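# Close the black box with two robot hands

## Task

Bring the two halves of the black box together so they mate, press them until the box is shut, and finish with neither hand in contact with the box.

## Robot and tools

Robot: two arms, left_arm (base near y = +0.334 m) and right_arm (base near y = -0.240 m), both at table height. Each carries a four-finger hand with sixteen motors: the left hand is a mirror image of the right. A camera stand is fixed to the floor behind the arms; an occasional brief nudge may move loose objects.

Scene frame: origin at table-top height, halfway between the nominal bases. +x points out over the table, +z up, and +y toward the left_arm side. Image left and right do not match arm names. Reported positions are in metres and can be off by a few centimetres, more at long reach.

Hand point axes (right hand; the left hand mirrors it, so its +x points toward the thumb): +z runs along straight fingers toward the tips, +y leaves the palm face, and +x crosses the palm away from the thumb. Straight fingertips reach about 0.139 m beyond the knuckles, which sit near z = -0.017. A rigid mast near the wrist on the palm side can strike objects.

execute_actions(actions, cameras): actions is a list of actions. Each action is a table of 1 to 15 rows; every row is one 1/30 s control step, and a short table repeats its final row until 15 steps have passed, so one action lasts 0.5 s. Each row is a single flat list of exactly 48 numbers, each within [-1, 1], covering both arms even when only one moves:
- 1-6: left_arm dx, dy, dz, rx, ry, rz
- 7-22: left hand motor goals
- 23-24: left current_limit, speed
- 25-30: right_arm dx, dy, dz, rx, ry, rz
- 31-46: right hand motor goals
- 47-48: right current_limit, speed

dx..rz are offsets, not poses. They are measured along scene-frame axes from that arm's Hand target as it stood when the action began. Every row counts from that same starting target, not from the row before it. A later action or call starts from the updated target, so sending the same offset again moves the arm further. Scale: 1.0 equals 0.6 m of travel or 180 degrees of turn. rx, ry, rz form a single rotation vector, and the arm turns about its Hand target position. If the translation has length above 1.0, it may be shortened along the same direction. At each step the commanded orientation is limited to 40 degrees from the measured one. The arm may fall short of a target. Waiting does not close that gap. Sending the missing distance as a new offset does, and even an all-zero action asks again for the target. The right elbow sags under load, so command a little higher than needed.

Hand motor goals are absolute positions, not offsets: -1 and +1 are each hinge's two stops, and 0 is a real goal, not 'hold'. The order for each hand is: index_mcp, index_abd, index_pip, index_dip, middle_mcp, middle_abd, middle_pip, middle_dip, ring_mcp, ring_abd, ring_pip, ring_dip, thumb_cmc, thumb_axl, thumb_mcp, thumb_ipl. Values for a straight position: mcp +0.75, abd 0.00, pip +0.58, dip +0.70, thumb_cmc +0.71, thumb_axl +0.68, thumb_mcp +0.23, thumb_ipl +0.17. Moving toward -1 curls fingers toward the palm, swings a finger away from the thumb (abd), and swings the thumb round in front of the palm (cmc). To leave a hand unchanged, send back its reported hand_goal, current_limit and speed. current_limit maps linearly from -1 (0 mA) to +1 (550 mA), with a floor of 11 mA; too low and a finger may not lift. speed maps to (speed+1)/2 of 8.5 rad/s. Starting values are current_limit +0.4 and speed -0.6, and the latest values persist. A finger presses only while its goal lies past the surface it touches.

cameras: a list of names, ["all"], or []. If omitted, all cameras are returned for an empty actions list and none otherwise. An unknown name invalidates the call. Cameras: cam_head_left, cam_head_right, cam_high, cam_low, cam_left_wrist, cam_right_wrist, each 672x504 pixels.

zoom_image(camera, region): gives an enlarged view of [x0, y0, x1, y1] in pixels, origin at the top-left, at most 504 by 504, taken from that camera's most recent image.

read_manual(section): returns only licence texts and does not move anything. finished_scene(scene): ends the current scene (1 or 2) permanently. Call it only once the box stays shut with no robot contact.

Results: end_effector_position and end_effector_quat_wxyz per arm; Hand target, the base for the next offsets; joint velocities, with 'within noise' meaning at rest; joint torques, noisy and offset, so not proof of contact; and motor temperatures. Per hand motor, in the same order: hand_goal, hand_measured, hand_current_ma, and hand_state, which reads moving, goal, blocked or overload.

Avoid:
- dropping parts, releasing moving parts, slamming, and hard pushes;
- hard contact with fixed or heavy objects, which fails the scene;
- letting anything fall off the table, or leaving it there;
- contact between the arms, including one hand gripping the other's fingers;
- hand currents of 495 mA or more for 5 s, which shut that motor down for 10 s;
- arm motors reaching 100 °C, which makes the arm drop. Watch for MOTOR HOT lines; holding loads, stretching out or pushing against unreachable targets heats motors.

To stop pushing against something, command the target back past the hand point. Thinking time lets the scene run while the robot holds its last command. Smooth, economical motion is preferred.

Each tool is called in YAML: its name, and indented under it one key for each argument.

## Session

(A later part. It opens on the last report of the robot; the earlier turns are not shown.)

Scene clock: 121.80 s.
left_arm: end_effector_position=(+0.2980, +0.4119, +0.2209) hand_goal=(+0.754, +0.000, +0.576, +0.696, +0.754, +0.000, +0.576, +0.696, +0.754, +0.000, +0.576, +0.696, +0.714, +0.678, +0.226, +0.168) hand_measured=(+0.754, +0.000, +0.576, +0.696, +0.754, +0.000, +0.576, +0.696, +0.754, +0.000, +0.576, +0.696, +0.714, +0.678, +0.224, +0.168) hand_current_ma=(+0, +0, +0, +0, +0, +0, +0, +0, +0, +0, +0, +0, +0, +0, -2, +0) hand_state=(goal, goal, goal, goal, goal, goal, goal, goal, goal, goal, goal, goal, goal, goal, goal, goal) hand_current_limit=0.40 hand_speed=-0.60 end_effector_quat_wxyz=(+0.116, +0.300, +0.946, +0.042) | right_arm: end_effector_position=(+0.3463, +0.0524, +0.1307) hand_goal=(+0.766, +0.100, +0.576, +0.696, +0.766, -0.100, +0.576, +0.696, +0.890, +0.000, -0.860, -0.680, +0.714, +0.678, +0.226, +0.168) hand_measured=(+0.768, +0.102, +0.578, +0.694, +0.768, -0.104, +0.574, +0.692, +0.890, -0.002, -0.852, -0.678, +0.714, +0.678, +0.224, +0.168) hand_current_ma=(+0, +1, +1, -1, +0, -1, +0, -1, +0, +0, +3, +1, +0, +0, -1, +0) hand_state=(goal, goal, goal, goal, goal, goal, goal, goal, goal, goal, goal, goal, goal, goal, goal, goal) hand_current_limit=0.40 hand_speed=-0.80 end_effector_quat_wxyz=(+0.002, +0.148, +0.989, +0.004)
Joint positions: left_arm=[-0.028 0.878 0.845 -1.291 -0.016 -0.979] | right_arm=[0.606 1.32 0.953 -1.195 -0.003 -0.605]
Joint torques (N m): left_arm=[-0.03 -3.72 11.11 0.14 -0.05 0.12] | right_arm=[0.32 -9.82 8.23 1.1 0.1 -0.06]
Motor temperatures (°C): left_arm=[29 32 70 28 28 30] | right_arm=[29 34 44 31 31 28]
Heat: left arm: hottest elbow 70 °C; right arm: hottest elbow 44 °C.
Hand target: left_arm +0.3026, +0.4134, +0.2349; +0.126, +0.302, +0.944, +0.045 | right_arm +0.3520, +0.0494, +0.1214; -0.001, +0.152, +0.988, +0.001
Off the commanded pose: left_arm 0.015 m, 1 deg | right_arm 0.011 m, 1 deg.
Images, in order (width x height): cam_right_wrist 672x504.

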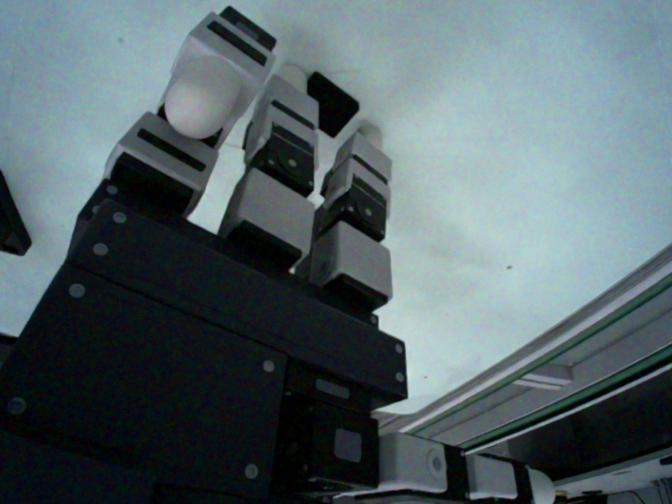

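execute_actions:
  actions:
    - [[0,0,0,0,0,0, 0.754,0,0.576,0.696,0.754,0,0.576,0.696,0.754,0,0.576,0.696,0.714,0.678,0.226,0.168,0.4,-0.6, -0.004,-0.001,-0.008,0,0,0, 0.765,0.14,0.576,0.696,0.765,-0.14,0.576,0.696,0.89,0,-0.86,-0.68,0.714,0.678,0.226,0.168,0.4,-0.8]]
  cameras: ["cam_right_wrist"]

zoom_image:
  camera: "cam_right_wrist"
  region: [280, 50, 400, 160]

Scene clock: 123.20 s.
left_arm: end_effector_position=(+0.2980, +0.4119, +0.2209) hand_goal=(+0.754, +0.000, +0.576, +0.696, +0.754, +0.000, +0.576, +0.696, +0.754, +0.000, +0.576, +0.696, +0.714, +0.678, +0.226, +0.168) hand_measured=(+0.754, +0.000, +0.576, +0.696, +0.754, +0.000, +0.576, +0.696, +0.754, +0.000, +0.576, +0.696, +0.714, +0.678, +0.224, +0.168) hand_current_ma=(+0, +0, +0, +0, +0, +0, +0, +0, +0, +0, +0, +0, +0, +0, -2, +0) hand_state=(goal, goal, goal, goal, goal, goal, goal, goal, goal, goal, goal, goal, goal, goal, goal, goal) hand_current_limit=0.40 hand_speed=-0.60 end_effector_quat_wxyz=(+0.116, +0.300, +0.946, +0.042) | right_arm: end_effector_position=(+0.3447, +0.0511, +0.1258) hand_goal=(+0.766, +0.140, +0.576, +0.696, +0.766, -0.140, +0.576, +0.696, +0.890, +0.000, -0.860, -0.680, +0.714, +0.678, +0.226, +0.168) hand_measured=(+0.766, +0.136, +0.578, +0.694, +0.766, -0.140, +0.576, +0.694, +0.890, -0.002, -0.852, -0.678, +0.714, +0.678, +0.224, +0.168) hand_current_ma=(+0, -1, +1, -1, +0, +0, +0, +0, +0, +0, +3, +1, +0, +0, -1, +0) hand_state=(goal, goal, goal, goal, goal, goal, goal, goal, goal, goal, goal, goal, goal, goal, goal, goal) hand_current_limit=0.40 hand_speed=-0.80 end_effector_quat_wxyz=(+0.002, +0.148, +0.989, +0.004)
Joint positions: left_arm=[-0.028 0.878 0.845 -1.291 -0.016 -0.979] | right_arm=[0.606 1.32 0.94 -1.183 -0.003 -0.605]
Joint torques (N m): left_arm=[0.03 -3.02 11.4 0.36 -0.04 0.08] | right_arm=[0.21 -9.93 8.1 1.22 0.1 -0.02]
Motor temperatures (°C): left_arm=[29 32 71 28 28 30] | right_arm=[29 34 44 31 31 28]
Heat: left arm: hottest elbow 71 °C; right arm: hottest elbow 44 °C.
Hand target: left_arm +0.3026, +0.4134, +0.2349; +0.126, +0.302, +0.944, +0.045 | right_arm +0.3495, +0.0488, +0.1165; -0.001, +0.152, +0.988, +0.000
Off the commanded pose: left_arm 0.015 m, 1 deg | right_arm 0.011 m, 1 deg.
Images, in order (width x height): cam_right_wrist 672x504.

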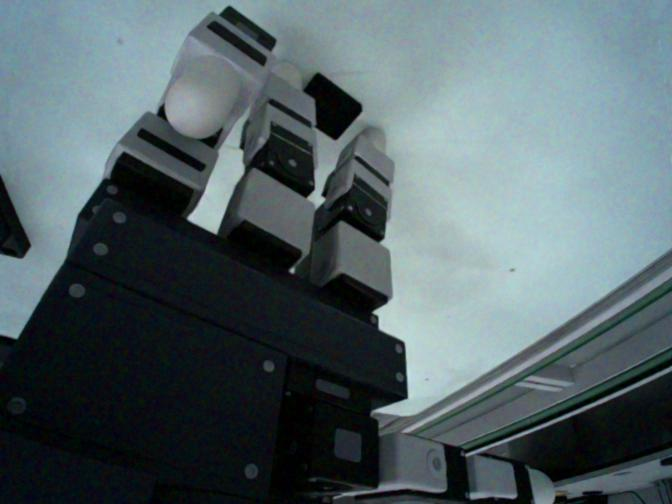

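Scaled by 4.200 from the camera's 672x504 image, which has a finer 960x720 frame.

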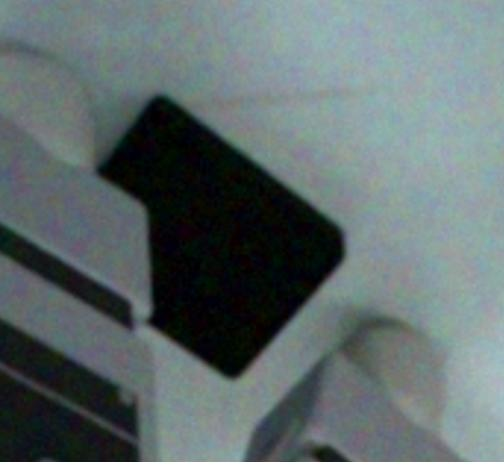

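execute_actions:
  actions:
    - [[0,0,0,0,0,0, 0.754,0,0.576,0.696,0.754,0,0.576,0.696,0.754,0,0.576,0.696,0.714,0.678,0.226,0.168,0.4,-0.6, 0.0,0.0,-0.0015,0,0,0, 0.779,0.09,0.576,0.696,0.779,-0.12,0.576,0.696,0.89,0,-0.86,-0.68,0.714,0.678,0.226,0.168,0.4,-0.8]]
    - [[0,0,0,0,0,0, 0.754,0,0.576,0.696,0.754,0,0.576,0.696,0.754,0,0.576,0.696,0.714,0.678,0.226,0.168,0.4,-0.6, 0.0,0.0,0,0,0,0, 0.779,-0.11,0.576,0.696,0.779,0.11,0.576,0.696,0.89,0,-0.86,-0.68,0.714,0.678,0.226,0.168,0.4,-0.9]]
    - [[0,0,0,0,0,0, 0.754,0,0.576,0.696,0.754,0,0.576,0.696,0.754,0,0.576,0.696,0.714,0.678,0.226,0.168,0.4,-0.6, 0.0,0.0,0,0,0,0, 0.779,-0.11,0.576,0.696,0.779,0.11,0.576,0.696,0.89,0,-0.86,-0.68,0.714,0.678,0.226,0.168,0.4,-0.9]]
  cameras: ["cam_right_wrist"]

zoom_image:
  camera: "cam_right_wrist"
  region: [280, 50, 400, 160]

Scene clock: 127.33 s.
left_arm: end_effector_position=(+0.2980, +0.4119, +0.2209) hand_goal=(+0.754, +0.000, +0.576, +0.696, +0.754, +0.000, +0.576, +0.696, +0.754, +0.000, +0.576, +0.696, +0.714, +0.678, +0.226, +0.168) hand_measured=(+0.754, +0.000, +0.576, +0.696, +0.754, +0.000, +0.576, +0.696, +0.754, +0.000, +0.576, +0.696, +0.714, +0.678, +0.224, +0.168) hand_current_ma=(+0, +0, +0, +0, +0, +0, +0, +0, +0, +0, +0, +0, +0, +0, -2, +0) hand_state=(goal, goal, goal, goal, goal, goal, goal, goal, goal, goal, goal, goal, goal, goal, goal, goal) hand_current_limit=0.40 hand_speed=-0.60 end_effector_quat_wxyz=(+0.116, +0.300, +0.946, +0.042) | right_arm: end_effector_position=(+0.3449, +0.0517, +0.1261) hand_goal=(+0.780, -0.110, +0.576, +0.696, +0.780, +0.110, +0.576, +0.696, +0.890, +0.000, -0.860, -0.680, +0.714, +0.678, +0.226, +0.168) hand_measured=(+0.776, +0.010, +0.578, +0.694, +0.778, -0.110, +0.576, +0.694, +0.890, -0.002, -0.852, -0.678, +0.714, +0.678, +0.224, +0.168) hand_current_ma=(-2, +250, +0, +0, +0, -385, +0, +0, +0, +0, +3, +1, +0, +0, -1, +0) hand_state=(goal, blocked, goal, goal, goal, blocked, goal, goal, goal, goal, goal, goal, goal, goal, goal, goal) hand_current_limit=0.40 hand_speed=-0.90 end_effector_quat_wxyz=(+0.002, +0.148, +0.989, +0.005)
Joint positions: left_arm=[-0.028 0.878 0.845 -1.291 -0.016 -0.979] | right_arm=[0.606 1.32 0.94 -1.181 -0.005 -0.605]
Joint torques (N m): left_arm=[-0.21 -2.78 11.19 0.38 -0.06 0.1] | right_arm=[0.26 -9.93 8.05 1.26 0.17 -0.02]
Motor temperatures (°C): left_arm=[29 32 71 28 28 30] | right_arm=[29 34 44 31 31 28]
Heat: left arm: hottest elbow 71 °C; right arm: hottest elbow 44 °C.
Hand target: left_arm +0.3026, +0.4134, +0.2349; +0.126, +0.302, +0.944, +0.045 | right_arm +0.3495, +0.0488, +0.1156; -0.001, +0.152, +0.988, +0.000
Off the commanded pose: left_arm 0.015 m, 1 deg | right_arm 0.012 m, 1 deg.
Images, in order (width x height): cam_right_wrist 672x504.

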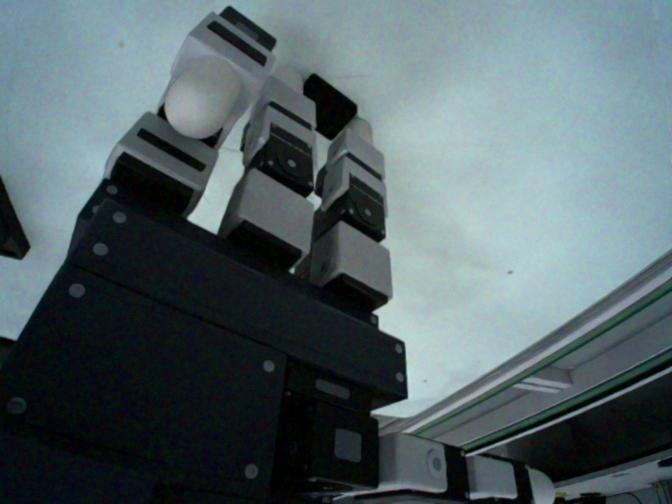

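Scaled by 4.200 from the camera's 672x504 image, which has a finer 960x720 frame.

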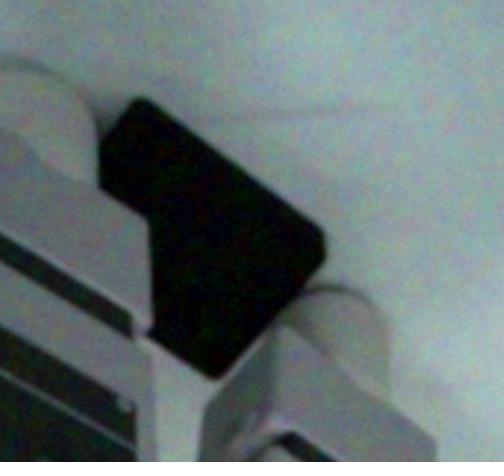

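execute_actions:
  actions:
    - [[0,0,0,0,0,0, 0.754,0,0.576,0.696,0.754,0,0.576,0.696,0.754,0,0.576,0.696,0.714,0.678,0.226,0.168,0.4,-0.6, 0.0,0.005,0.055,0,0,0, 0.779,-0.11,0.576,0.696,0.779,0.11,0.576,0.696,0.89,0,-0.86,-0.68,0.714,0.678,0.226,0.168,0.4,-0.9]]
    - [[0,0,0,0,0,0, 0.754,0,0.576,0.696,0.754,0,0.576,0.696,0.754,0,0.576,0.696,0.714,0.678,0.226,0.168,0.4,-0.6, 0.0,0.01,0.06,0,0,0, 0.779,-0.11,0.576,0.696,0.779,0.11,0.576,0.696,0.89,0,-0.86,-0.68,0.714,0.678,0.226,0.168,0.4,-0.9]]
    - [[0,0,0,0,0,0, 0.754,0,0.576,0.696,0.754,0,0.576,0.696,0.754,0,0.576,0.696,0.714,0.678,0.226,0.168,0.4,-0.6, -0.02,0.04,0.03,0,0,0.02, 0.779,-0.11,0.576,0.696,0.779,0.11,0.576,0.696,0.89,0,-0.86,-0.68,0.714,0.678,0.226,0.168,0.4,-0.9]]
    - [[0,0,0,0,0,0, 0.754,0,0.576,0.696,0.754,0,0.576,0.696,0.754,0,0.576,0.696,0.714,0.678,0.226,0.168,0.4,-0.6, -0.04,0.06,0.02,0,0,0.035, 0.779,-0.11,0.576,0.696,0.779,0.11,0.576,0.696,0.89,0,-0.86,-0.68,0.714,0.678,0.226,0.168,0.4,-0.9]]
    - [[0,0,0,0,0,0, 0.754,0,0.576,0.696,0.754,0,0.576,0.696,0.754,0,0.576,0.696,0.714,0.678,0.226,0.168,0.4,-0.6, -0.04,0.06,0,0,0,0.037, 0.779,-0.11,0.576,0.696,0.779,0.11,0.576,0.696,0.89,0,-0.86,-0.68,0.714,0.678,0.226,0.168,0.4,-0.9]]
  cameras: ["cam_right_wrist","cam_low","cam_head_left"]

zoom_image:
  camera: "cam_right_wrist"
  region: [280, 0, 440, 150]

Scene clock: 133.40 s.
left_arm: end_effector_position=(+0.2980, +0.4119, +0.2209) hand_goal=(+0.754, +0.000, +0.576, +0.696, +0.754, +0.000, +0.576, +0.696, +0.754, +0.000, +0.576, +0.696, +0.714, +0.678, +0.226, +0.168) hand_measured=(+0.754, +0.000, +0.576, +0.696, +0.754, +0.000, +0.576, +0.696, +0.754, +0.000, +0.576, +0.696, +0.714, +0.678, +0.224, +0.168) hand_current_ma=(+0, +0, +0, +0, +0, +0, +0, +0, +0, +0, +0, +0, +0, +0, -2, +0) hand_state=(goal, goal, goal, goal, goal, goal, goal, goal, goal, goal, goal, goal, goal, goal, goal, goal) hand_current_limit=0.40 hand_speed=-0.60 end_effector_quat_wxyz=(+0.116, +0.300, +0.946, +0.042) | right_arm: end_effector_position=(+0.2837, +0.1404, +0.2023) hand_goal=(+0.780, -0.110, +0.576, +0.696, +0.780, +0.110, +0.576, +0.696, +0.890, +0.000, -0.860, -0.680, +0.714, +0.678, +0.226, +0.168) hand_measured=(+0.776, +0.010, +0.572, +0.694, +0.778, -0.106, +0.574, +0.694, +0.890, -0.002, -0.852, -0.678, +0.714, +0.678, +0.222, +0.168) hand_current_ma=(-1, +250, -1, -1, +0, -385, +0, +0, +0, +0, +3, +1, +0, +0, -1, +0) hand_state=(goal, blocked, goal, goal, goal, blocked, goal, goal, goal, goal, goal, goal, goal, goal, goal, goal) hand_current_limit=0.40 hand_speed=-0.90 end_effector_quat_wxyz=(-0.006, +0.016, +1.000, -0.005)
Joint positions: left_arm=[-0.028 0.878 0.845 -1.291 -0.016 -0.979] | right_arm=[0.839 1.352 1.184 -1.418 -0.002 -0.639]
Joint torques (N m): left_arm=[-0.03 -2.96 11.4 0.25 -0.06 0.15] | right_arm=[1.61 -10.81 13.07 0.1 0.09 -0.09]
Motor temperatures (°C): left_arm=[29 32 71 28 28 30] | right_arm=[29 34 44 31 31 28]
Heat: left arm: hottest elbow 71 °C; right arm: hottest elbow 44 °C.
Hand target: left_arm +0.3026, +0.4134, +0.2349; +0.126, +0.302, +0.944, +0.045 | right_arm +0.2895, +0.1539, +0.2146; -0.001, +0.008, +1.000, +0.000
Off the commanded pose: left_arm 0.015 m, 1 deg | right_arm 0.019 m, 1 deg.
Images, in order (width x height): cam_head_left 672x504, cam_low 672x504, cam_right_wrist 672x504.

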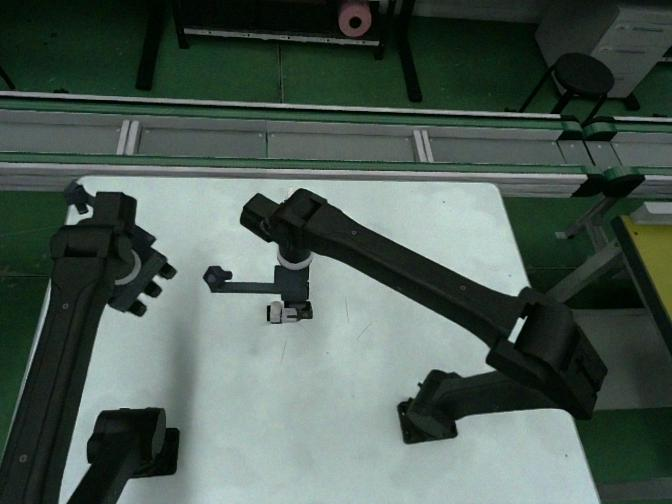

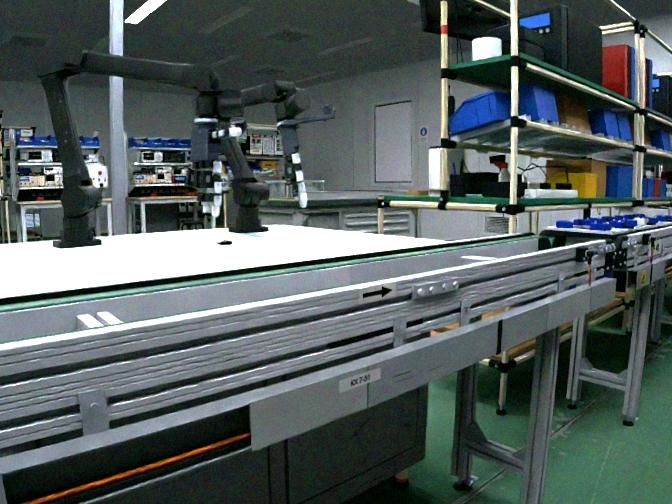

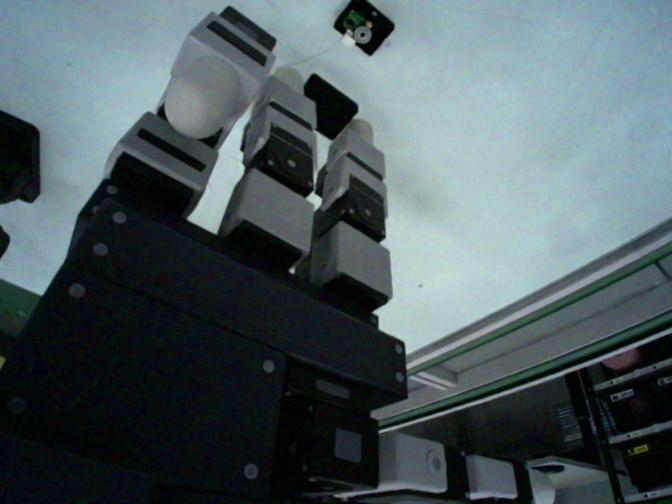

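Scaled by 3.150 from the camera's 672x504 image, which has a finer 960x720 frame.

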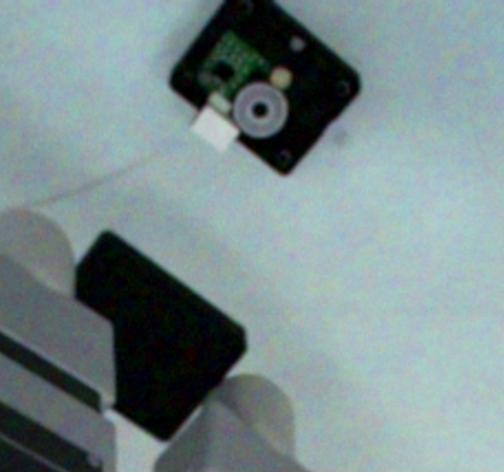

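execute_actions:
  actions:
    - [[-0.025,0.033,0.0,0,0,0, 0.754,0,0.576,0.696,0.754,0,0.576,0.696,0.754,0,0.576,0.696,0.714,0.678,0.226,0.168,0.4,-0.6, 0.004,0.035,0,0,0,-0.0061, 0.779,-0.11,0.576,0.696,0.779,0.11,0.576,0.696,0.89,0,-0.86,-0.68,0.714,0.678,0.226,0.168,0.4,-0.9]]
    - [[-0.025,0.033,0.0,0,0,0, 0.754,0,0.576,0.696,0.754,0,0.576,0.696,0.754,0,0.576,0.696,0.714,0.678,0.226,0.168,0.4,-0.6, 0.004,0.03,-0.02,0,0,-0.0061, 0.779,-0.11,0.576,0.696,0.779,0.11,0.576,0.696,0.89,0,-0.86,-0.68,0.714,0.678,0.226,0.168,0.4,-0.9]]
    - [[0,0,0.0,0,0,0, 0.754,0,0.576,0.696,0.754,0,0.576,0.696,0.754,0,0.576,0.696,0.714,0.678,0.226,0.168,0.4,-0.6, 0.0,0.0,-0.025,0,0,0, 0.779,-0.11,0.576,0.696,0.779,0.11,0.576,0.696,0.89,0,-0.86,-0.68,0.714,0.678,0.226,0.168,0.4,-0.9]]
  cameras: ["cam_right_wrist","cam_head_left"]

zoom_image:
  camera: "cam_right_wrist"
  region: [280, 40, 400, 150]

Scene clock: 140.20 s.
left_arm: end_effector_position=(+0.2771, +0.4528, +0.2382) hand_goal=(+0.754, +0.000, +0.576, +0.696, +0.754, +0.000, +0.576, +0.696, +0.754, +0.000, +0.576, +0.696, +0.714, +0.678, +0.226, +0.168) hand_measured=(+0.754, +0.000, +0.576, +0.696, +0.754, +0.000, +0.576, +0.696, +0.754, +0.000, +0.576, +0.696, +0.714, +0.678, +0.224, +0.168) hand_current_ma=(+0, +0, +0, +0, +0, +0, +0, +0, +0, +0, +0, +0, +0, +0, -2, +0) hand_state=(goal, goal, goal, goal, goal, goal, goal, goal, goal, goal, goal, goal, goal, goal, goal, goal) hand_current_limit=0.40 hand_speed=-0.60 end_effector_quat_wxyz=(+0.132, +0.298, +0.944, +0.048) | right_arm: end_effector_position=(+0.2917, +0.1796, +0.1884) hand_goal=(+0.780, -0.110, +0.576, +0.696, +0.780, +0.110, +0.576, +0.696, +0.890, +0.000, -0.860, -0.680, +0.714, +0.678, +0.226, +0.168) hand_measured=(+0.776, +0.010, +0.572, +0.694, +0.778, -0.106, +0.574, +0.694, +0.890, -0.002, -0.852, -0.678, +0.714, +0.678, +0.222, +0.168) hand_current_ma=(-1, +250, -1, -1, +0, -385, +0, +0, +0, +0, +3, +1, +0, +0, -1, +0) hand_state=(goal, blocked, goal, goal, goal, blocked, goal, goal, goal, goal, goal, goal, goal, goal, goal, goal) hand_current_limit=0.40 hand_speed=-0.90 end_effector_quat_wxyz=(-0.004, +0.030, +1.000, -0.005)
Joint positions: left_arm=[0.165 0.8 0.845 -1.336 0.035 -0.795] | right_arm=[0.888 1.448 1.243 -1.378 -0.002 -0.562]
Joint torques (N m): left_arm=[0.09 -2.26 8.75 0.44 0.06 0.12] | right_arm=[1.9 -12.51 10.62 1.1 0.08 0.08]
Motor temperatures (°C): left_arm=[29 32 71 28 28 30] | right_arm=[29 34 46 31 31 28]
Heat: left arm: hottest elbow 71 °C; right arm: hottest elbow 46 °C.
Hand target: left_arm +0.2726, +0.4530, +0.2349; +0.126, +0.302, +0.944, +0.045 | right_arm +0.2942, +0.1929, +0.1875; -0.001, +0.027, +1.000, +0.000
Off the commanded pose: left_arm 0.006 m, 1 deg | right_arm 0.014 m, 1 deg.
Images, in order (width x height): cam_head_left 672x504, cam_right_wrist 672x504.

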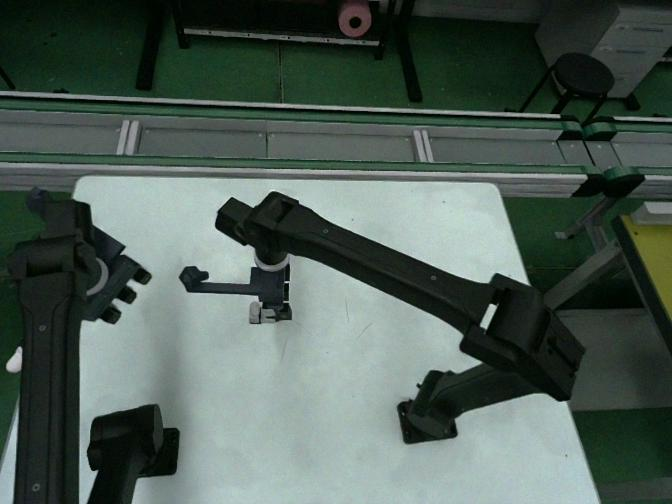

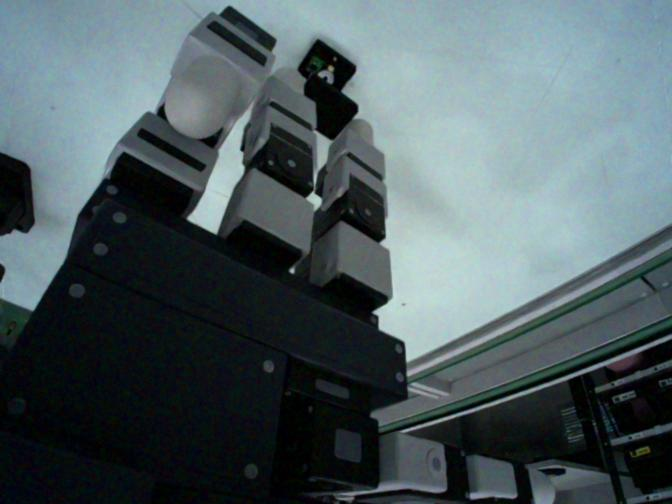

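Scaled by 4.200 from the camera's 672x504 image, which has a finer 960x720 frame.

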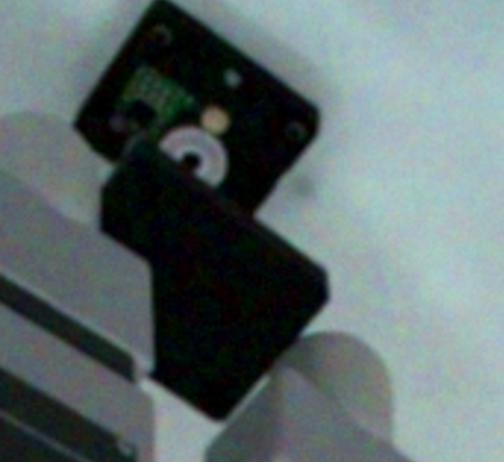

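zoom_image:
  camera: "cam_right_wrist"
  region: [285, 25, 375, 145]

Scaled by 4.200 from the camera's 672x504 image, which has a finer 960x720 frame.

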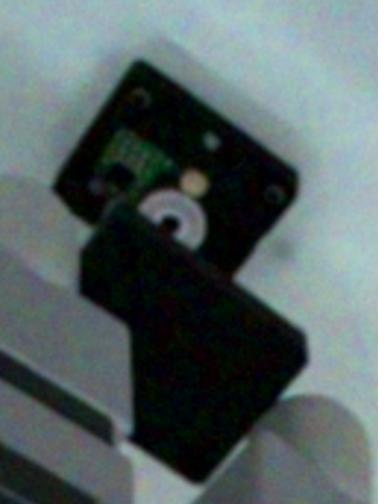

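execute_actions:
  actions:
    - [[0,0,0.0,0,0,0, 0.754,0,0.576,0.696,0.754,0,0.576,0.696,0.754,0,0.576,0.696,0.714,0.678,0.226,0.168,0.4,-0.6, -0.008,-0.007,-0.035,0,0,0.0056, 0.779,-0.11,0.576,0.696,0.779,0.11,0.576,0.696,0.89,0,-0.86,-0.68,0.714,0.678,0.226,0.168,0.4,-0.9]]
    - [[0,0,0.0,0,0,0, 0.754,0,0.576,0.696,0.754,0,0.576,0.696,0.754,0,0.576,0.696,0.714,0.678,0.226,0.168,0.4,-0.6, 0,0,-0.015,0,0,0, 0.779,-0.11,0.576,0.696,0.779,0.11,0.576,0.696,0.89,0,-0.86,-0.68,0.714,0.678,0.226,0.168,0.4,-0.9]]
  cameras: ["cam_right_wrist"]

zoom_image:
  camera: "cam_right_wrist"
  region: [285, 25, 375, 145]

Scene clock: 146.93 s.
left_arm: end_effector_position=(+0.2771, +0.4528, +0.2382) hand_goal=(+0.754, +0.000, +0.576, +0.696, +0.754, +0.000, +0.576, +0.696, +0.754, +0.000, +0.576, +0.696, +0.714, +0.678, +0.226, +0.168) hand_measured=(+0.754, +0.000, +0.576, +0.696, +0.754, +0.000, +0.576, +0.696, +0.754, +0.000, +0.576, +0.696, +0.714, +0.678, +0.224, +0.168) hand_current_ma=(+0, +0, +0, +0, +0, +0, +0, +0, +0, +0, +0, +0, +0, +0, -2, +0) hand_state=(goal, goal, goal, goal, goal, goal, goal, goal, goal, goal, goal, goal, goal, goal, goal, goal) hand_current_limit=0.40 hand_speed=-0.60 end_effector_quat_wxyz=(+0.132, +0.298, +0.944, +0.048) | right_arm: end_effector_position=(+0.2927, +0.1812, +0.1678) hand_goal=(+0.780, -0.110, +0.576, +0.696, +0.780, +0.110, +0.576, +0.696, +0.890, +0.000, -0.860, -0.680, +0.714, +0.678, +0.226, +0.168) hand_measured=(+0.776, +0.010, +0.572, +0.694, +0.778, -0.106, +0.574, +0.694, +0.890, -0.002, -0.852, -0.678, +0.714, +0.678, +0.222, +0.168) hand_current_ma=(-1, +250, -1, -1, +0, -385, +0, +0, +0, +0, +3, +1, +0, +0, -1, +0) hand_state=(goal, blocked, goal, goal, goal, blocked, goal, goal, goal, goal, goal, goal, goal, goal, goal, goal) hand_current_limit=0.40 hand_speed=-0.90 end_effector_quat_wxyz=(+0.001, +0.029, +1.000, +0.004)
Joint positions: left_arm=[0.165 0.8 0.845 -1.336 0.035 -0.795] | right_arm=[0.888 1.454 1.189 -1.298 -0.002 -0.564]
Joint torques (N m): left_arm=[0.26 -2.26 8.62 0.38 0.05 0.08] | right_arm=[2.2 -12.69 8.77 1.13 0.08 -0.07]
Motor temperatures (°C): left_arm=[29 32 70 28 28 30] | right_arm=[29 34 46 31 31 28]
Heat: left arm: hottest elbow 70 °C; right arm: hottest elbow 46 °C.
Hand target: left_arm +0.2726, +0.4530, +0.2349; +0.126, +0.302, +0.944, +0.045 | right_arm +0.2894, +0.1886, +0.1575; -0.001, +0.019, +1.000, +0.000
Off the commanded pose: left_arm 0.006 m, 1 deg | right_arm 0.013 m, 1 deg.
Images, in order (width x height): cam_right_wrist 672x504.

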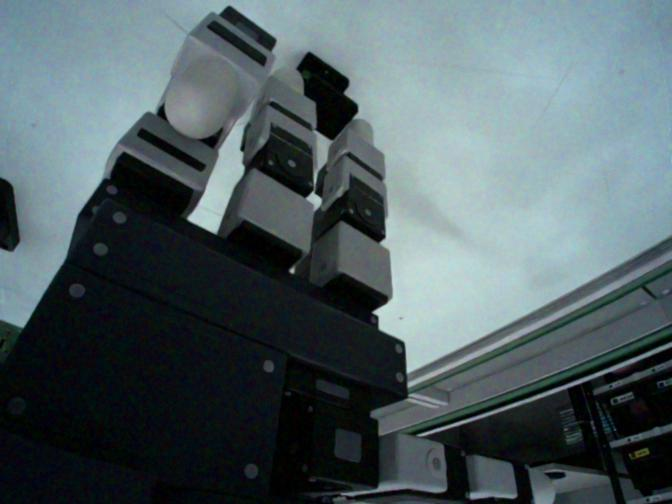

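Scaled by 4.200 from the camera's 672x504 image, which has a finer 960x720 frame.

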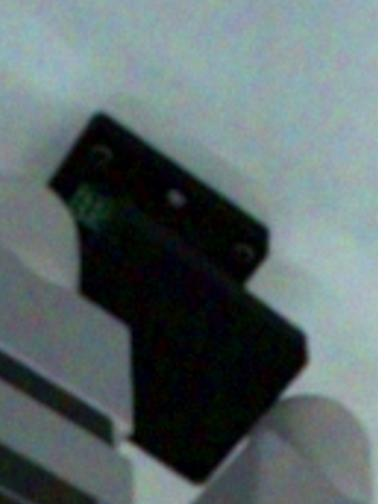

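execute_actions:
  actions:
    - [[0,0,0.0,0,0,0, 0.754,0,0.576,0.696,0.754,0,0.576,0.696,0.754,0,0.576,0.696,0.714,0.678,0.226,0.168,0.4,-0.6, -0.0103,-0.0072,-0.01,0,0,0, 0.779,-0.11,0.576,0.696,0.779,0.11,0.576,0.696,0.89,0,-0.86,-0.68,0.714,0.678,0.226,0.168,0.4,-0.9]]
  cameras: ["cam_right_wrist"]

zoom_image:
  camera: "cam_right_wrist"
  region: [285, 35, 375, 155]

Scene clock: 151.63 s.
left_arm: end_effector_position=(+0.2771, +0.4528, +0.2382) hand_goal=(+0.754, +0.000, +0.576, +0.696, +0.754, +0.000, +0.576, +0.696, +0.754, +0.000, +0.576, +0.696, +0.714, +0.678, +0.226, +0.168) hand_measured=(+0.754, +0.000, +0.576, +0.696, +0.754, +0.000, +0.576, +0.696, +0.754, +0.000, +0.576, +0.696, +0.714, +0.678, +0.224, +0.168) hand_current_ma=(+0, +0, +0, +0, +0, +0, +0, +0, +0, +0, +0, +0, +0, +0, -2, +0) hand_state=(goal, goal, goal, goal, goal, goal, goal, goal, goal, goal, goal, goal, goal, goal, goal, goal) hand_current_limit=0.40 hand_speed=-0.60 end_effector_quat_wxyz=(+0.132, +0.298, +0.944, +0.048) | right_arm: end_effector_position=(+0.2871, +0.1767, +0.1551) hand_goal=(+0.780, -0.110, +0.576, +0.696, +0.780, +0.110, +0.576, +0.696, +0.890, +0.000, -0.860, -0.680, +0.714, +0.678, +0.226, +0.168) hand_measured=(+0.776, +0.010, +0.572, +0.694, +0.778, -0.106, +0.574, +0.694, +0.890, -0.002, -0.852, -0.678, +0.714, +0.678, +0.222, +0.168) hand_current_ma=(-1, +250, -1, -1, +0, -385, +0, +0, +0, +0, +3, +1, +0, +0, -1, +0) hand_state=(goal, blocked, goal, goal, goal, blocked, goal, goal, goal, goal, goal, goal, goal, goal, goal, goal) hand_current_limit=0.40 hand_speed=-0.90 end_effector_quat_wxyz=(-0.002, +0.027, +1.000, -0.002)
Joint positions: left_arm=[0.165 0.8 0.845 -1.336 0.035 -0.795] | right_arm=[0.892 1.454 1.158 -1.28 -0.002 -0.564]
Joint torques (N m): left_arm=[0.09 -2.08 8.76 0.47 0 0.13] | right_arm=[2.37 -13.68 8.84 1.13 0.08 -0.01]
Motor temperatures (°C): left_arm=[29 32 69 28 28 30] | right_arm=[29 34 46 31 31 28]
Heat: left arm: hottest elbow 69 °C; right arm: hottest elbow 46 °C.
Hand target: left_arm +0.2726, +0.4530, +0.2349; +0.126, +0.302, +0.944, +0.045 | right_arm +0.2832, +0.1843, +0.1516; -0.001, +0.019, +1.000, +0.000
Off the commanded pose: left_arm 0.006 m, 1 deg | right_arm 0.009 m, 1 deg.
Images, in order (width x height): cam_right_wrist 672x504.

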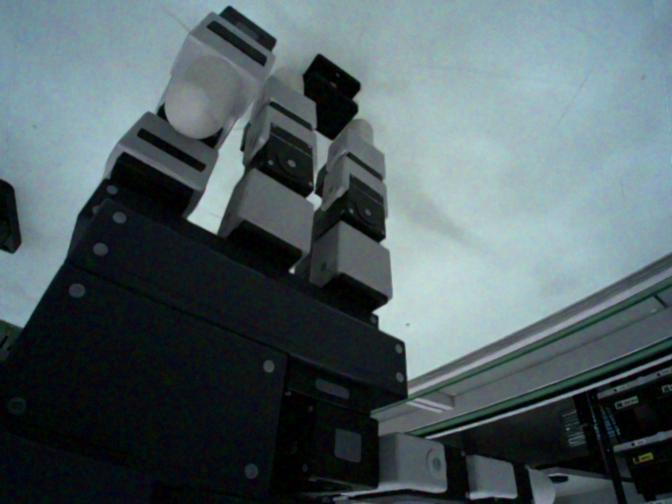

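Scaled by 4.200 from the camera's 672x504 image, which has a finer 960x720 frame.

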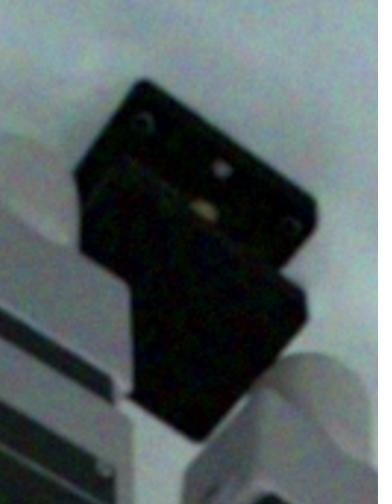

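execute_actions:
  actions:
    - [[0,0,0.0,0,0,0, 0.754,0,0.576,0.696,0.754,0,0.576,0.696,0.754,0,0.576,0.696,0.714,0.678,0.226,0.168,0.4,-0.6, 0.0005,0.003,-0.019,0,0,0, 0.779,-0.11,0.576,0.696,0.779,0.11,0.576,0.696,0.89,0,-0.86,-0.68,0.714,0.678,0.226,0.168,0.4,-0.9]]
  cameras: ["cam_right_wrist","cam_low"]

zoom_image:
  camera: "cam_right_wrist"
  region: [285, 35, 375, 155]

zoom_image:
  camera: "cam_low"
  region: [205, 220, 245, 260]

Scene clock: 154.17 s.
left_arm: end_effector_position=(+0.2771, +0.4528, +0.2382) hand_goal=(+0.754, +0.000, +0.576, +0.696, +0.754, +0.000, +0.576, +0.696, +0.754, +0.000, +0.576, +0.696, +0.714, +0.678, +0.226, +0.168) hand_measured=(+0.754, +0.000, +0.576, +0.696, +0.754, +0.000, +0.576, +0.696, +0.754, +0.000, +0.576, +0.696, +0.714, +0.678, +0.224, +0.168) hand_current_ma=(+0, +0, +0, +0, +0, +0, +0, +0, +0, +0, +0, +0, +0, +0, -2, +0) hand_state=(goal, goal, goal, goal, goal, goal, goal, goal, goal, goal, goal, goal, goal, goal, goal, goal) hand_current_limit=0.40 hand_speed=-0.60 end_effector_quat_wxyz=(+0.132, +0.298, +0.944, +0.048) | right_arm: end_effector_position=(+0.2875, +0.1788, +0.1506) hand_goal=(+0.780, -0.110, +0.576, +0.696, +0.780, +0.110, +0.576, +0.696, +0.890, +0.000, -0.860, -0.680, +0.714, +0.678, +0.226, +0.168) hand_measured=(+0.776, +0.010, +0.572, +0.694, +0.778, -0.106, +0.574, +0.694, +0.890, -0.002, -0.852, -0.678, +0.714, +0.678, +0.222, +0.168) hand_current_ma=(-1, +250, -1, -1, +0, -385, +0, +0, +0, +0, +3, +1, +0, +0, -1, +0) hand_state=(goal, blocked, goal, goal, goal, blocked, goal, goal, goal, goal, goal, goal, goal, goal, goal, goal) hand_current_limit=0.40 hand_speed=-0.90 end_effector_quat_wxyz=(+0.002, +0.026, +1.000, +0.004)
Joint positions: left_arm=[0.165 0.8 0.845 -1.336 0.035 -0.795] | right_arm=[0.893 1.454 1.143 -1.25 -0.002 -0.564]
Joint torques (N m): left_arm=[-0.03 -2.37 8.64 0.49 0.02 0.13] | right_arm=[2.26 -12.45 8.69 1.24 0.08 -0.01]
Motor temperatures (°C): left_arm=[29 32 69 28 28 30] | right_arm=[29 34 45 31 31 28]
Heat: left arm: hottest elbow 69 °C; right arm: hottest elbow 45 °C.
Hand target: left_arm +0.2726, +0.4530, +0.2349; +0.126, +0.302, +0.944, +0.045 | right_arm +0.2835, +0.1862, +0.1400; -0.001, +0.019, +1.000, +0.000
Off the commanded pose: left_arm 0.006 m, 1 deg | right_arm 0.013 m, 1 deg.
Images, in order (width x height): cam_low 672x504, cam_right_wrist 672x504.

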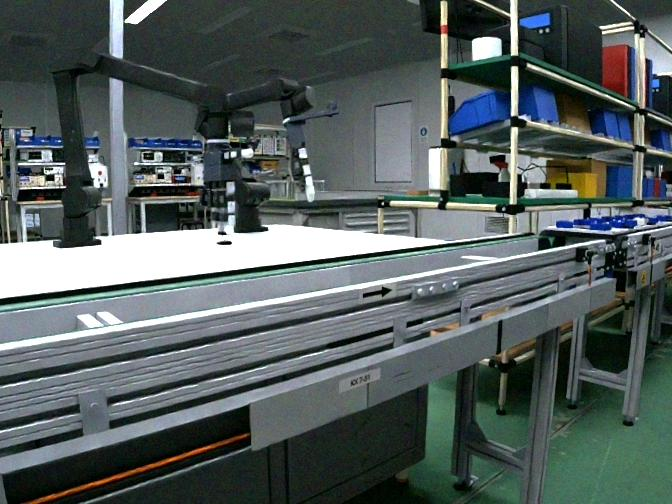

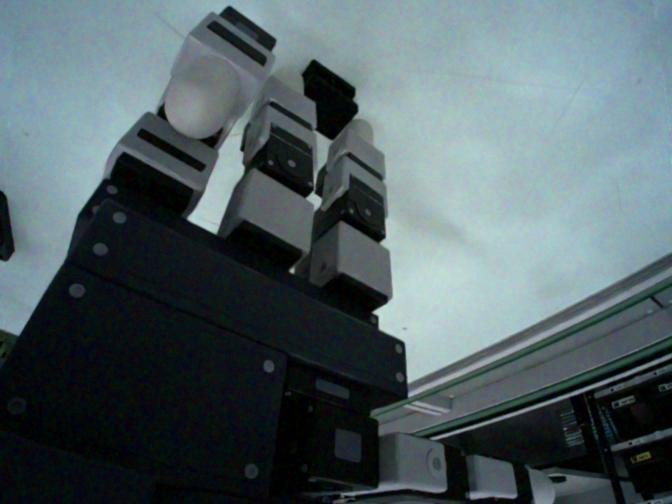

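Scaled by 4.200 from the camera's 672x504 image, which has a finer 960x720 frame.

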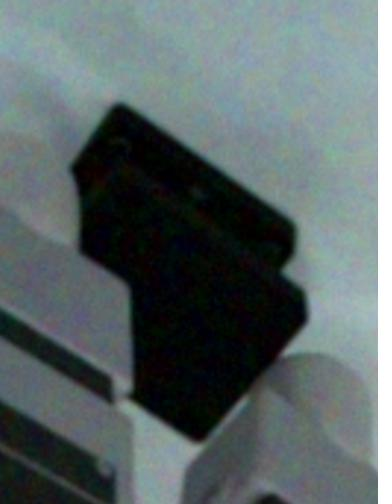

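Scaled by 12.600 from the camera's 672x504 image, which has a finer 960x720 frame.

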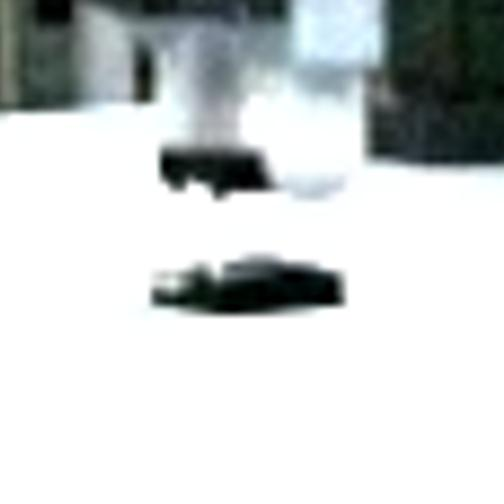

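execute_actions:
  actions:
    - [[0,0,0.0,0,0,0, 0.754,0,0.576,0.696,0.754,0,0.576,0.696,0.754,0,0.576,0.696,0.714,0.678,0.226,0.168,0.4,-0.6, -0.002,-0.001,-0.010,0,0,0, 0.785,-0.11,0.576,0.696,0.785,0.11,0.576,0.696,0.89,0,-0.86,-0.68,0.714,0.678,0.226,0.168,0.4,-0.9]]
  cameras: ["cam_right_wrist","cam_low"]

zoom_image:
  camera: "cam_right_wrist"
  region: [285, 35, 375, 155]

zoom_image:
  camera: "cam_low"
  region: [208, 222, 238, 252]

Scene clock: 157.00 s.
left_arm: end_effector_position=(+0.2771, +0.4528, +0.2382) hand_goal=(+0.754, +0.000, +0.576, +0.696, +0.754, +0.000, +0.576, +0.696, +0.754, +0.000, +0.576, +0.696, +0.714, +0.678, +0.226, +0.168) hand_measured=(+0.754, +0.000, +0.576, +0.696, +0.754, +0.000, +0.576, +0.696, +0.754, +0.000, +0.576, +0.696, +0.714, +0.678, +0.224, +0.168) hand_current_ma=(+0, +0, +0, +0, +0, +0, +0, +0, +0, +0, +0, +0, +0, +0, -2, +0) hand_state=(goal, goal, goal, goal, goal, goal, goal, goal, goal, goal, goal, goal, goal, goal, goal, goal) hand_current_limit=0.40 hand_speed=-0.60 end_effector_quat_wxyz=(+0.132, +0.298, +0.944, +0.048) | right_arm: end_effector_position=(+0.2864, +0.1782, +0.1446) hand_goal=(+0.786, -0.110, +0.576, +0.696, +0.786, +0.110, +0.576, +0.696, +0.890, +0.000, -0.860, -0.680, +0.714, +0.678, +0.226, +0.168) hand_measured=(+0.778, +0.010, +0.572, +0.694, +0.782, -0.106, +0.574, +0.694, +0.890, -0.002, -0.852, -0.678, +0.714, +0.678, +0.222, +0.168) hand_current_ma=(-3, +250, -1, -1, -2, -385, +0, +0, +0, +0, +3, +1, +0, +0, -1, +0) hand_state=(goal, blocked, goal, goal, goal, blocked, goal, goal, goal, goal, goal, goal, goal, goal, goal, goal) hand_current_limit=0.40 hand_speed=-0.90 end_effector_quat_wxyz=(+0.002, +0.025, +1.000, +0.004)
Joint positions: left_arm=[0.165 0.8 0.845 -1.336 0.035 -0.795] | right_arm=[0.895 1.457 1.128 -1.234 -0.002 -0.564]
Joint torques (N m): left_arm=[-0.73 -2.43 8.75 0.29 0.03 0.11] | right_arm=[2.26 -12.69 8.68 1.21 0.08 0.04]
Motor temperatures (°C): left_arm=[29 32 69 28 28 30] | right_arm=[29 34 45 31 31 28]
Heat: left arm: hottest elbow 69 °C; right arm: hottest elbow 45 °C.
Hand target: left_arm +0.2726, +0.4530, +0.2349; +0.126, +0.302, +0.944, +0.045 | right_arm +0.2825, +0.1855, +0.1342; -0.001, +0.019, +1.000, +0.000
Off the commanded pose: left_arm 0.006 m, 1 deg | right_arm 0.013 m, 1 deg.
Images, in order (width x height): cam_low 672x504, cam_right_wrist 672x504.

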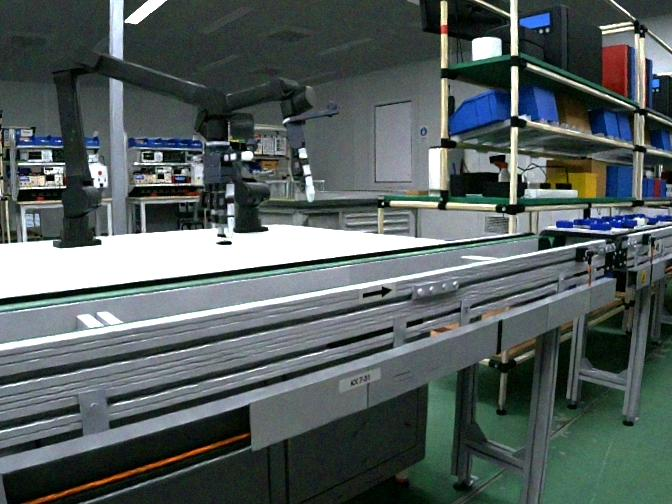

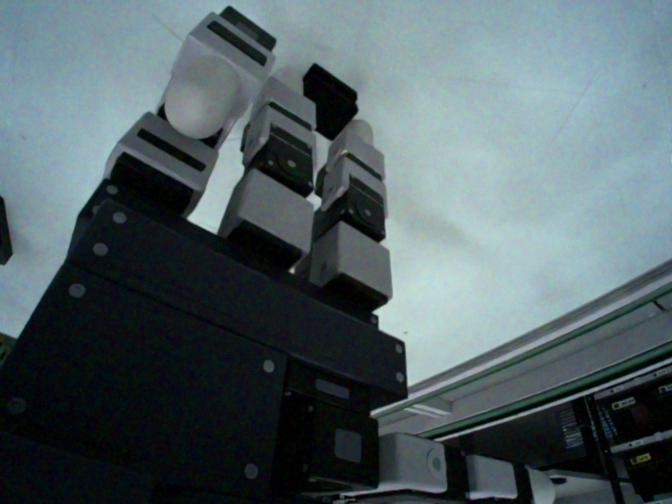

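Scaled by 4.200 from the camera's 672x504 image, which has a finer 960x720 frame.

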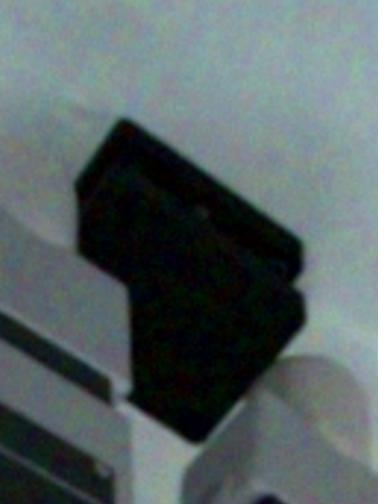

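Scaled by 16.800 from the camera's 672x504 image, which has a finer 960x720 frame.

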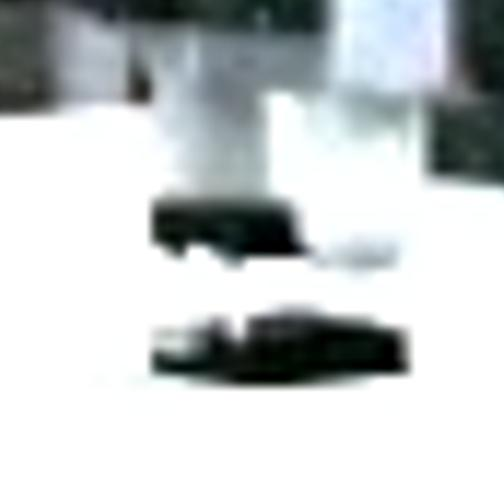

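execute_actions:
  actions:
    - [[0,0,0.0,0,0,0, 0.754,0,0.576,0.696,0.754,0,0.576,0.696,0.754,0,0.576,0.696,0.714,0.678,0.226,0.168,0.4,-0.6, -0.001,0,-0.0115,0,0,0, 0.79,-0.11,0.576,0.696,0.79,0.11,0.576,0.696,0.89,0,-0.86,-0.68,0.714,0.678,0.226,0.168,0.4,-0.9]]
  cameras: ["cam_right_wrist","cam_low"]

zoom_image:
  camera: "cam_right_wrist"
  region: [285, 35, 375, 155]

zoom_image:
  camera: "cam_low"
  region: [208, 222, 238, 252]

Scene clock: 159.97 s.
left_arm: end_effector_position=(+0.2771, +0.4528, +0.2382) hand_goal=(+0.754, +0.000, +0.576, +0.696, +0.754, +0.000, +0.576, +0.696, +0.754, +0.000, +0.576, +0.696, +0.714, +0.678, +0.226, +0.168) hand_measured=(+0.754, +0.000, +0.576, +0.696, +0.754, +0.000, +0.576, +0.696, +0.754, +0.000, +0.576, +0.696, +0.714, +0.678, +0.224, +0.168) hand_current_ma=(+0, +0, +0, +0, +0, +0, +0, +0, +0, +0, +0, +0, +0, +0, -2, +0) hand_state=(goal, goal, goal, goal, goal, goal, goal, goal, goal, goal, goal, goal, goal, goal, goal, goal) hand_current_limit=0.40 hand_speed=-0.60 end_effector_quat_wxyz=(+0.132, +0.298, +0.944, +0.048) | right_arm: end_effector_position=(+0.2858, +0.1784, +0.1373) hand_goal=(+0.790, -0.110, +0.576, +0.696, +0.790, +0.110, +0.576, +0.696, +0.890, +0.000, -0.860, -0.680, +0.714, +0.678, +0.226, +0.168) hand_measured=(+0.782, +0.010, +0.572, +0.694, +0.786, -0.106, +0.574, +0.694, +0.890, -0.002, -0.852, -0.678, +0.714, +0.678, +0.222, +0.168) hand_current_ma=(-4, +250, -1, -1, -2, -385, +0, +0, +0, +0, +3, +1, +0, +0, -1, +0) hand_state=(goal, blocked, goal, goal, goal, blocked, goal, goal, goal, goal, goal, goal, goal, goal, goal, goal) hand_current_limit=0.40 hand_speed=-0.90 end_effector_quat_wxyz=(+0.001, +0.025, +1.000, +0.004)
Joint positions: left_arm=[0.165 0.8 0.845 -1.336 0.035 -0.795] | right_arm=[0.896 1.463 1.115 -1.215 -0.002 -0.564]
Joint torques (N m): left_arm=[-0.32 -1.67 8.75 0.12 0.05 0.14] | right_arm=[2.08 -12.57 8.64 1.16 0.08 0.04]
Motor temperatures (°C): left_arm=[29 32 68 28 28 30] | right_arm=[29 34 45 31 31 28]
Heat: left arm: hottest elbow 68 °C; right arm: hottest elbow 45 °C.
Hand target: left_arm +0.2726, +0.4530, +0.2349; +0.126, +0.302, +0.944, +0.045 | right_arm +0.2819, +0.1855, +0.1272; -0.001, +0.019, +1.000, +0.000
Off the commanded pose: left_arm 0.006 m, 1 deg | right_arm 0.013 m, 1 deg.
Images, in order (width x height): cam_low 672x504, cam_right_wrist 672x504.

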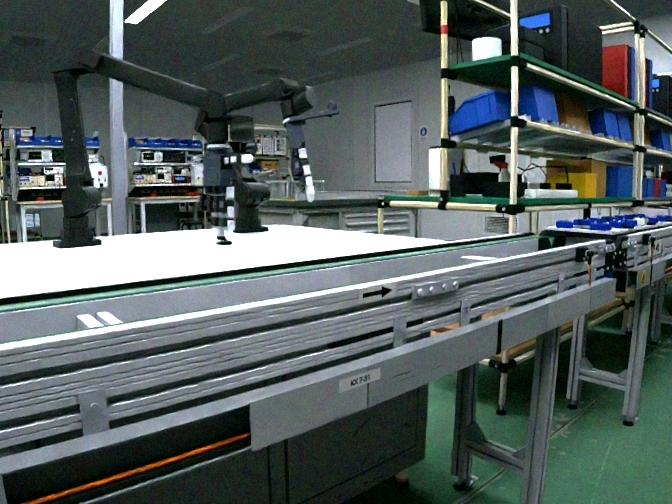

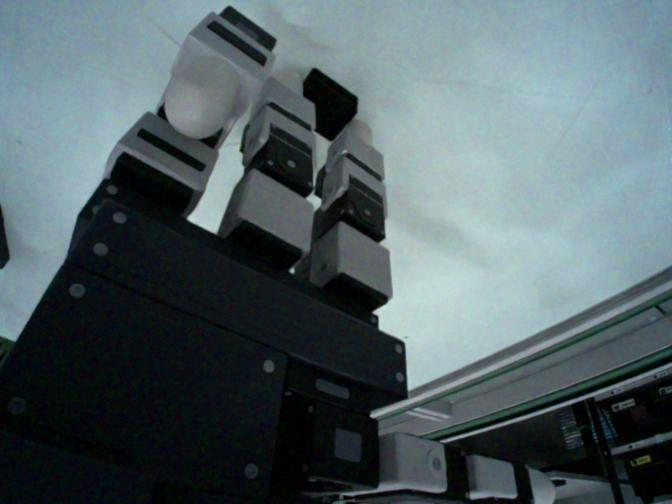

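Scaled by 4.200 from the camera's 672x504 image, which has a finer 960x720 frame.

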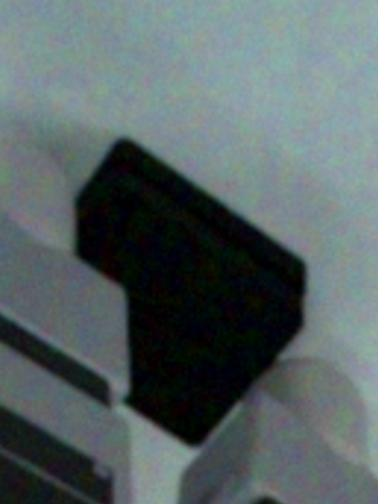

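Scaled by 16.800 from the camera's 672x504 image, which has a finer 960x720 frame.

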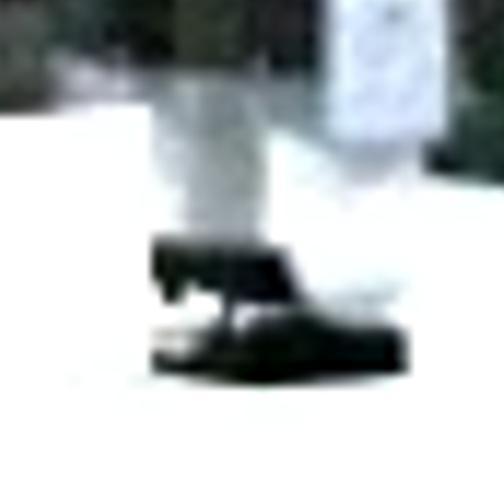

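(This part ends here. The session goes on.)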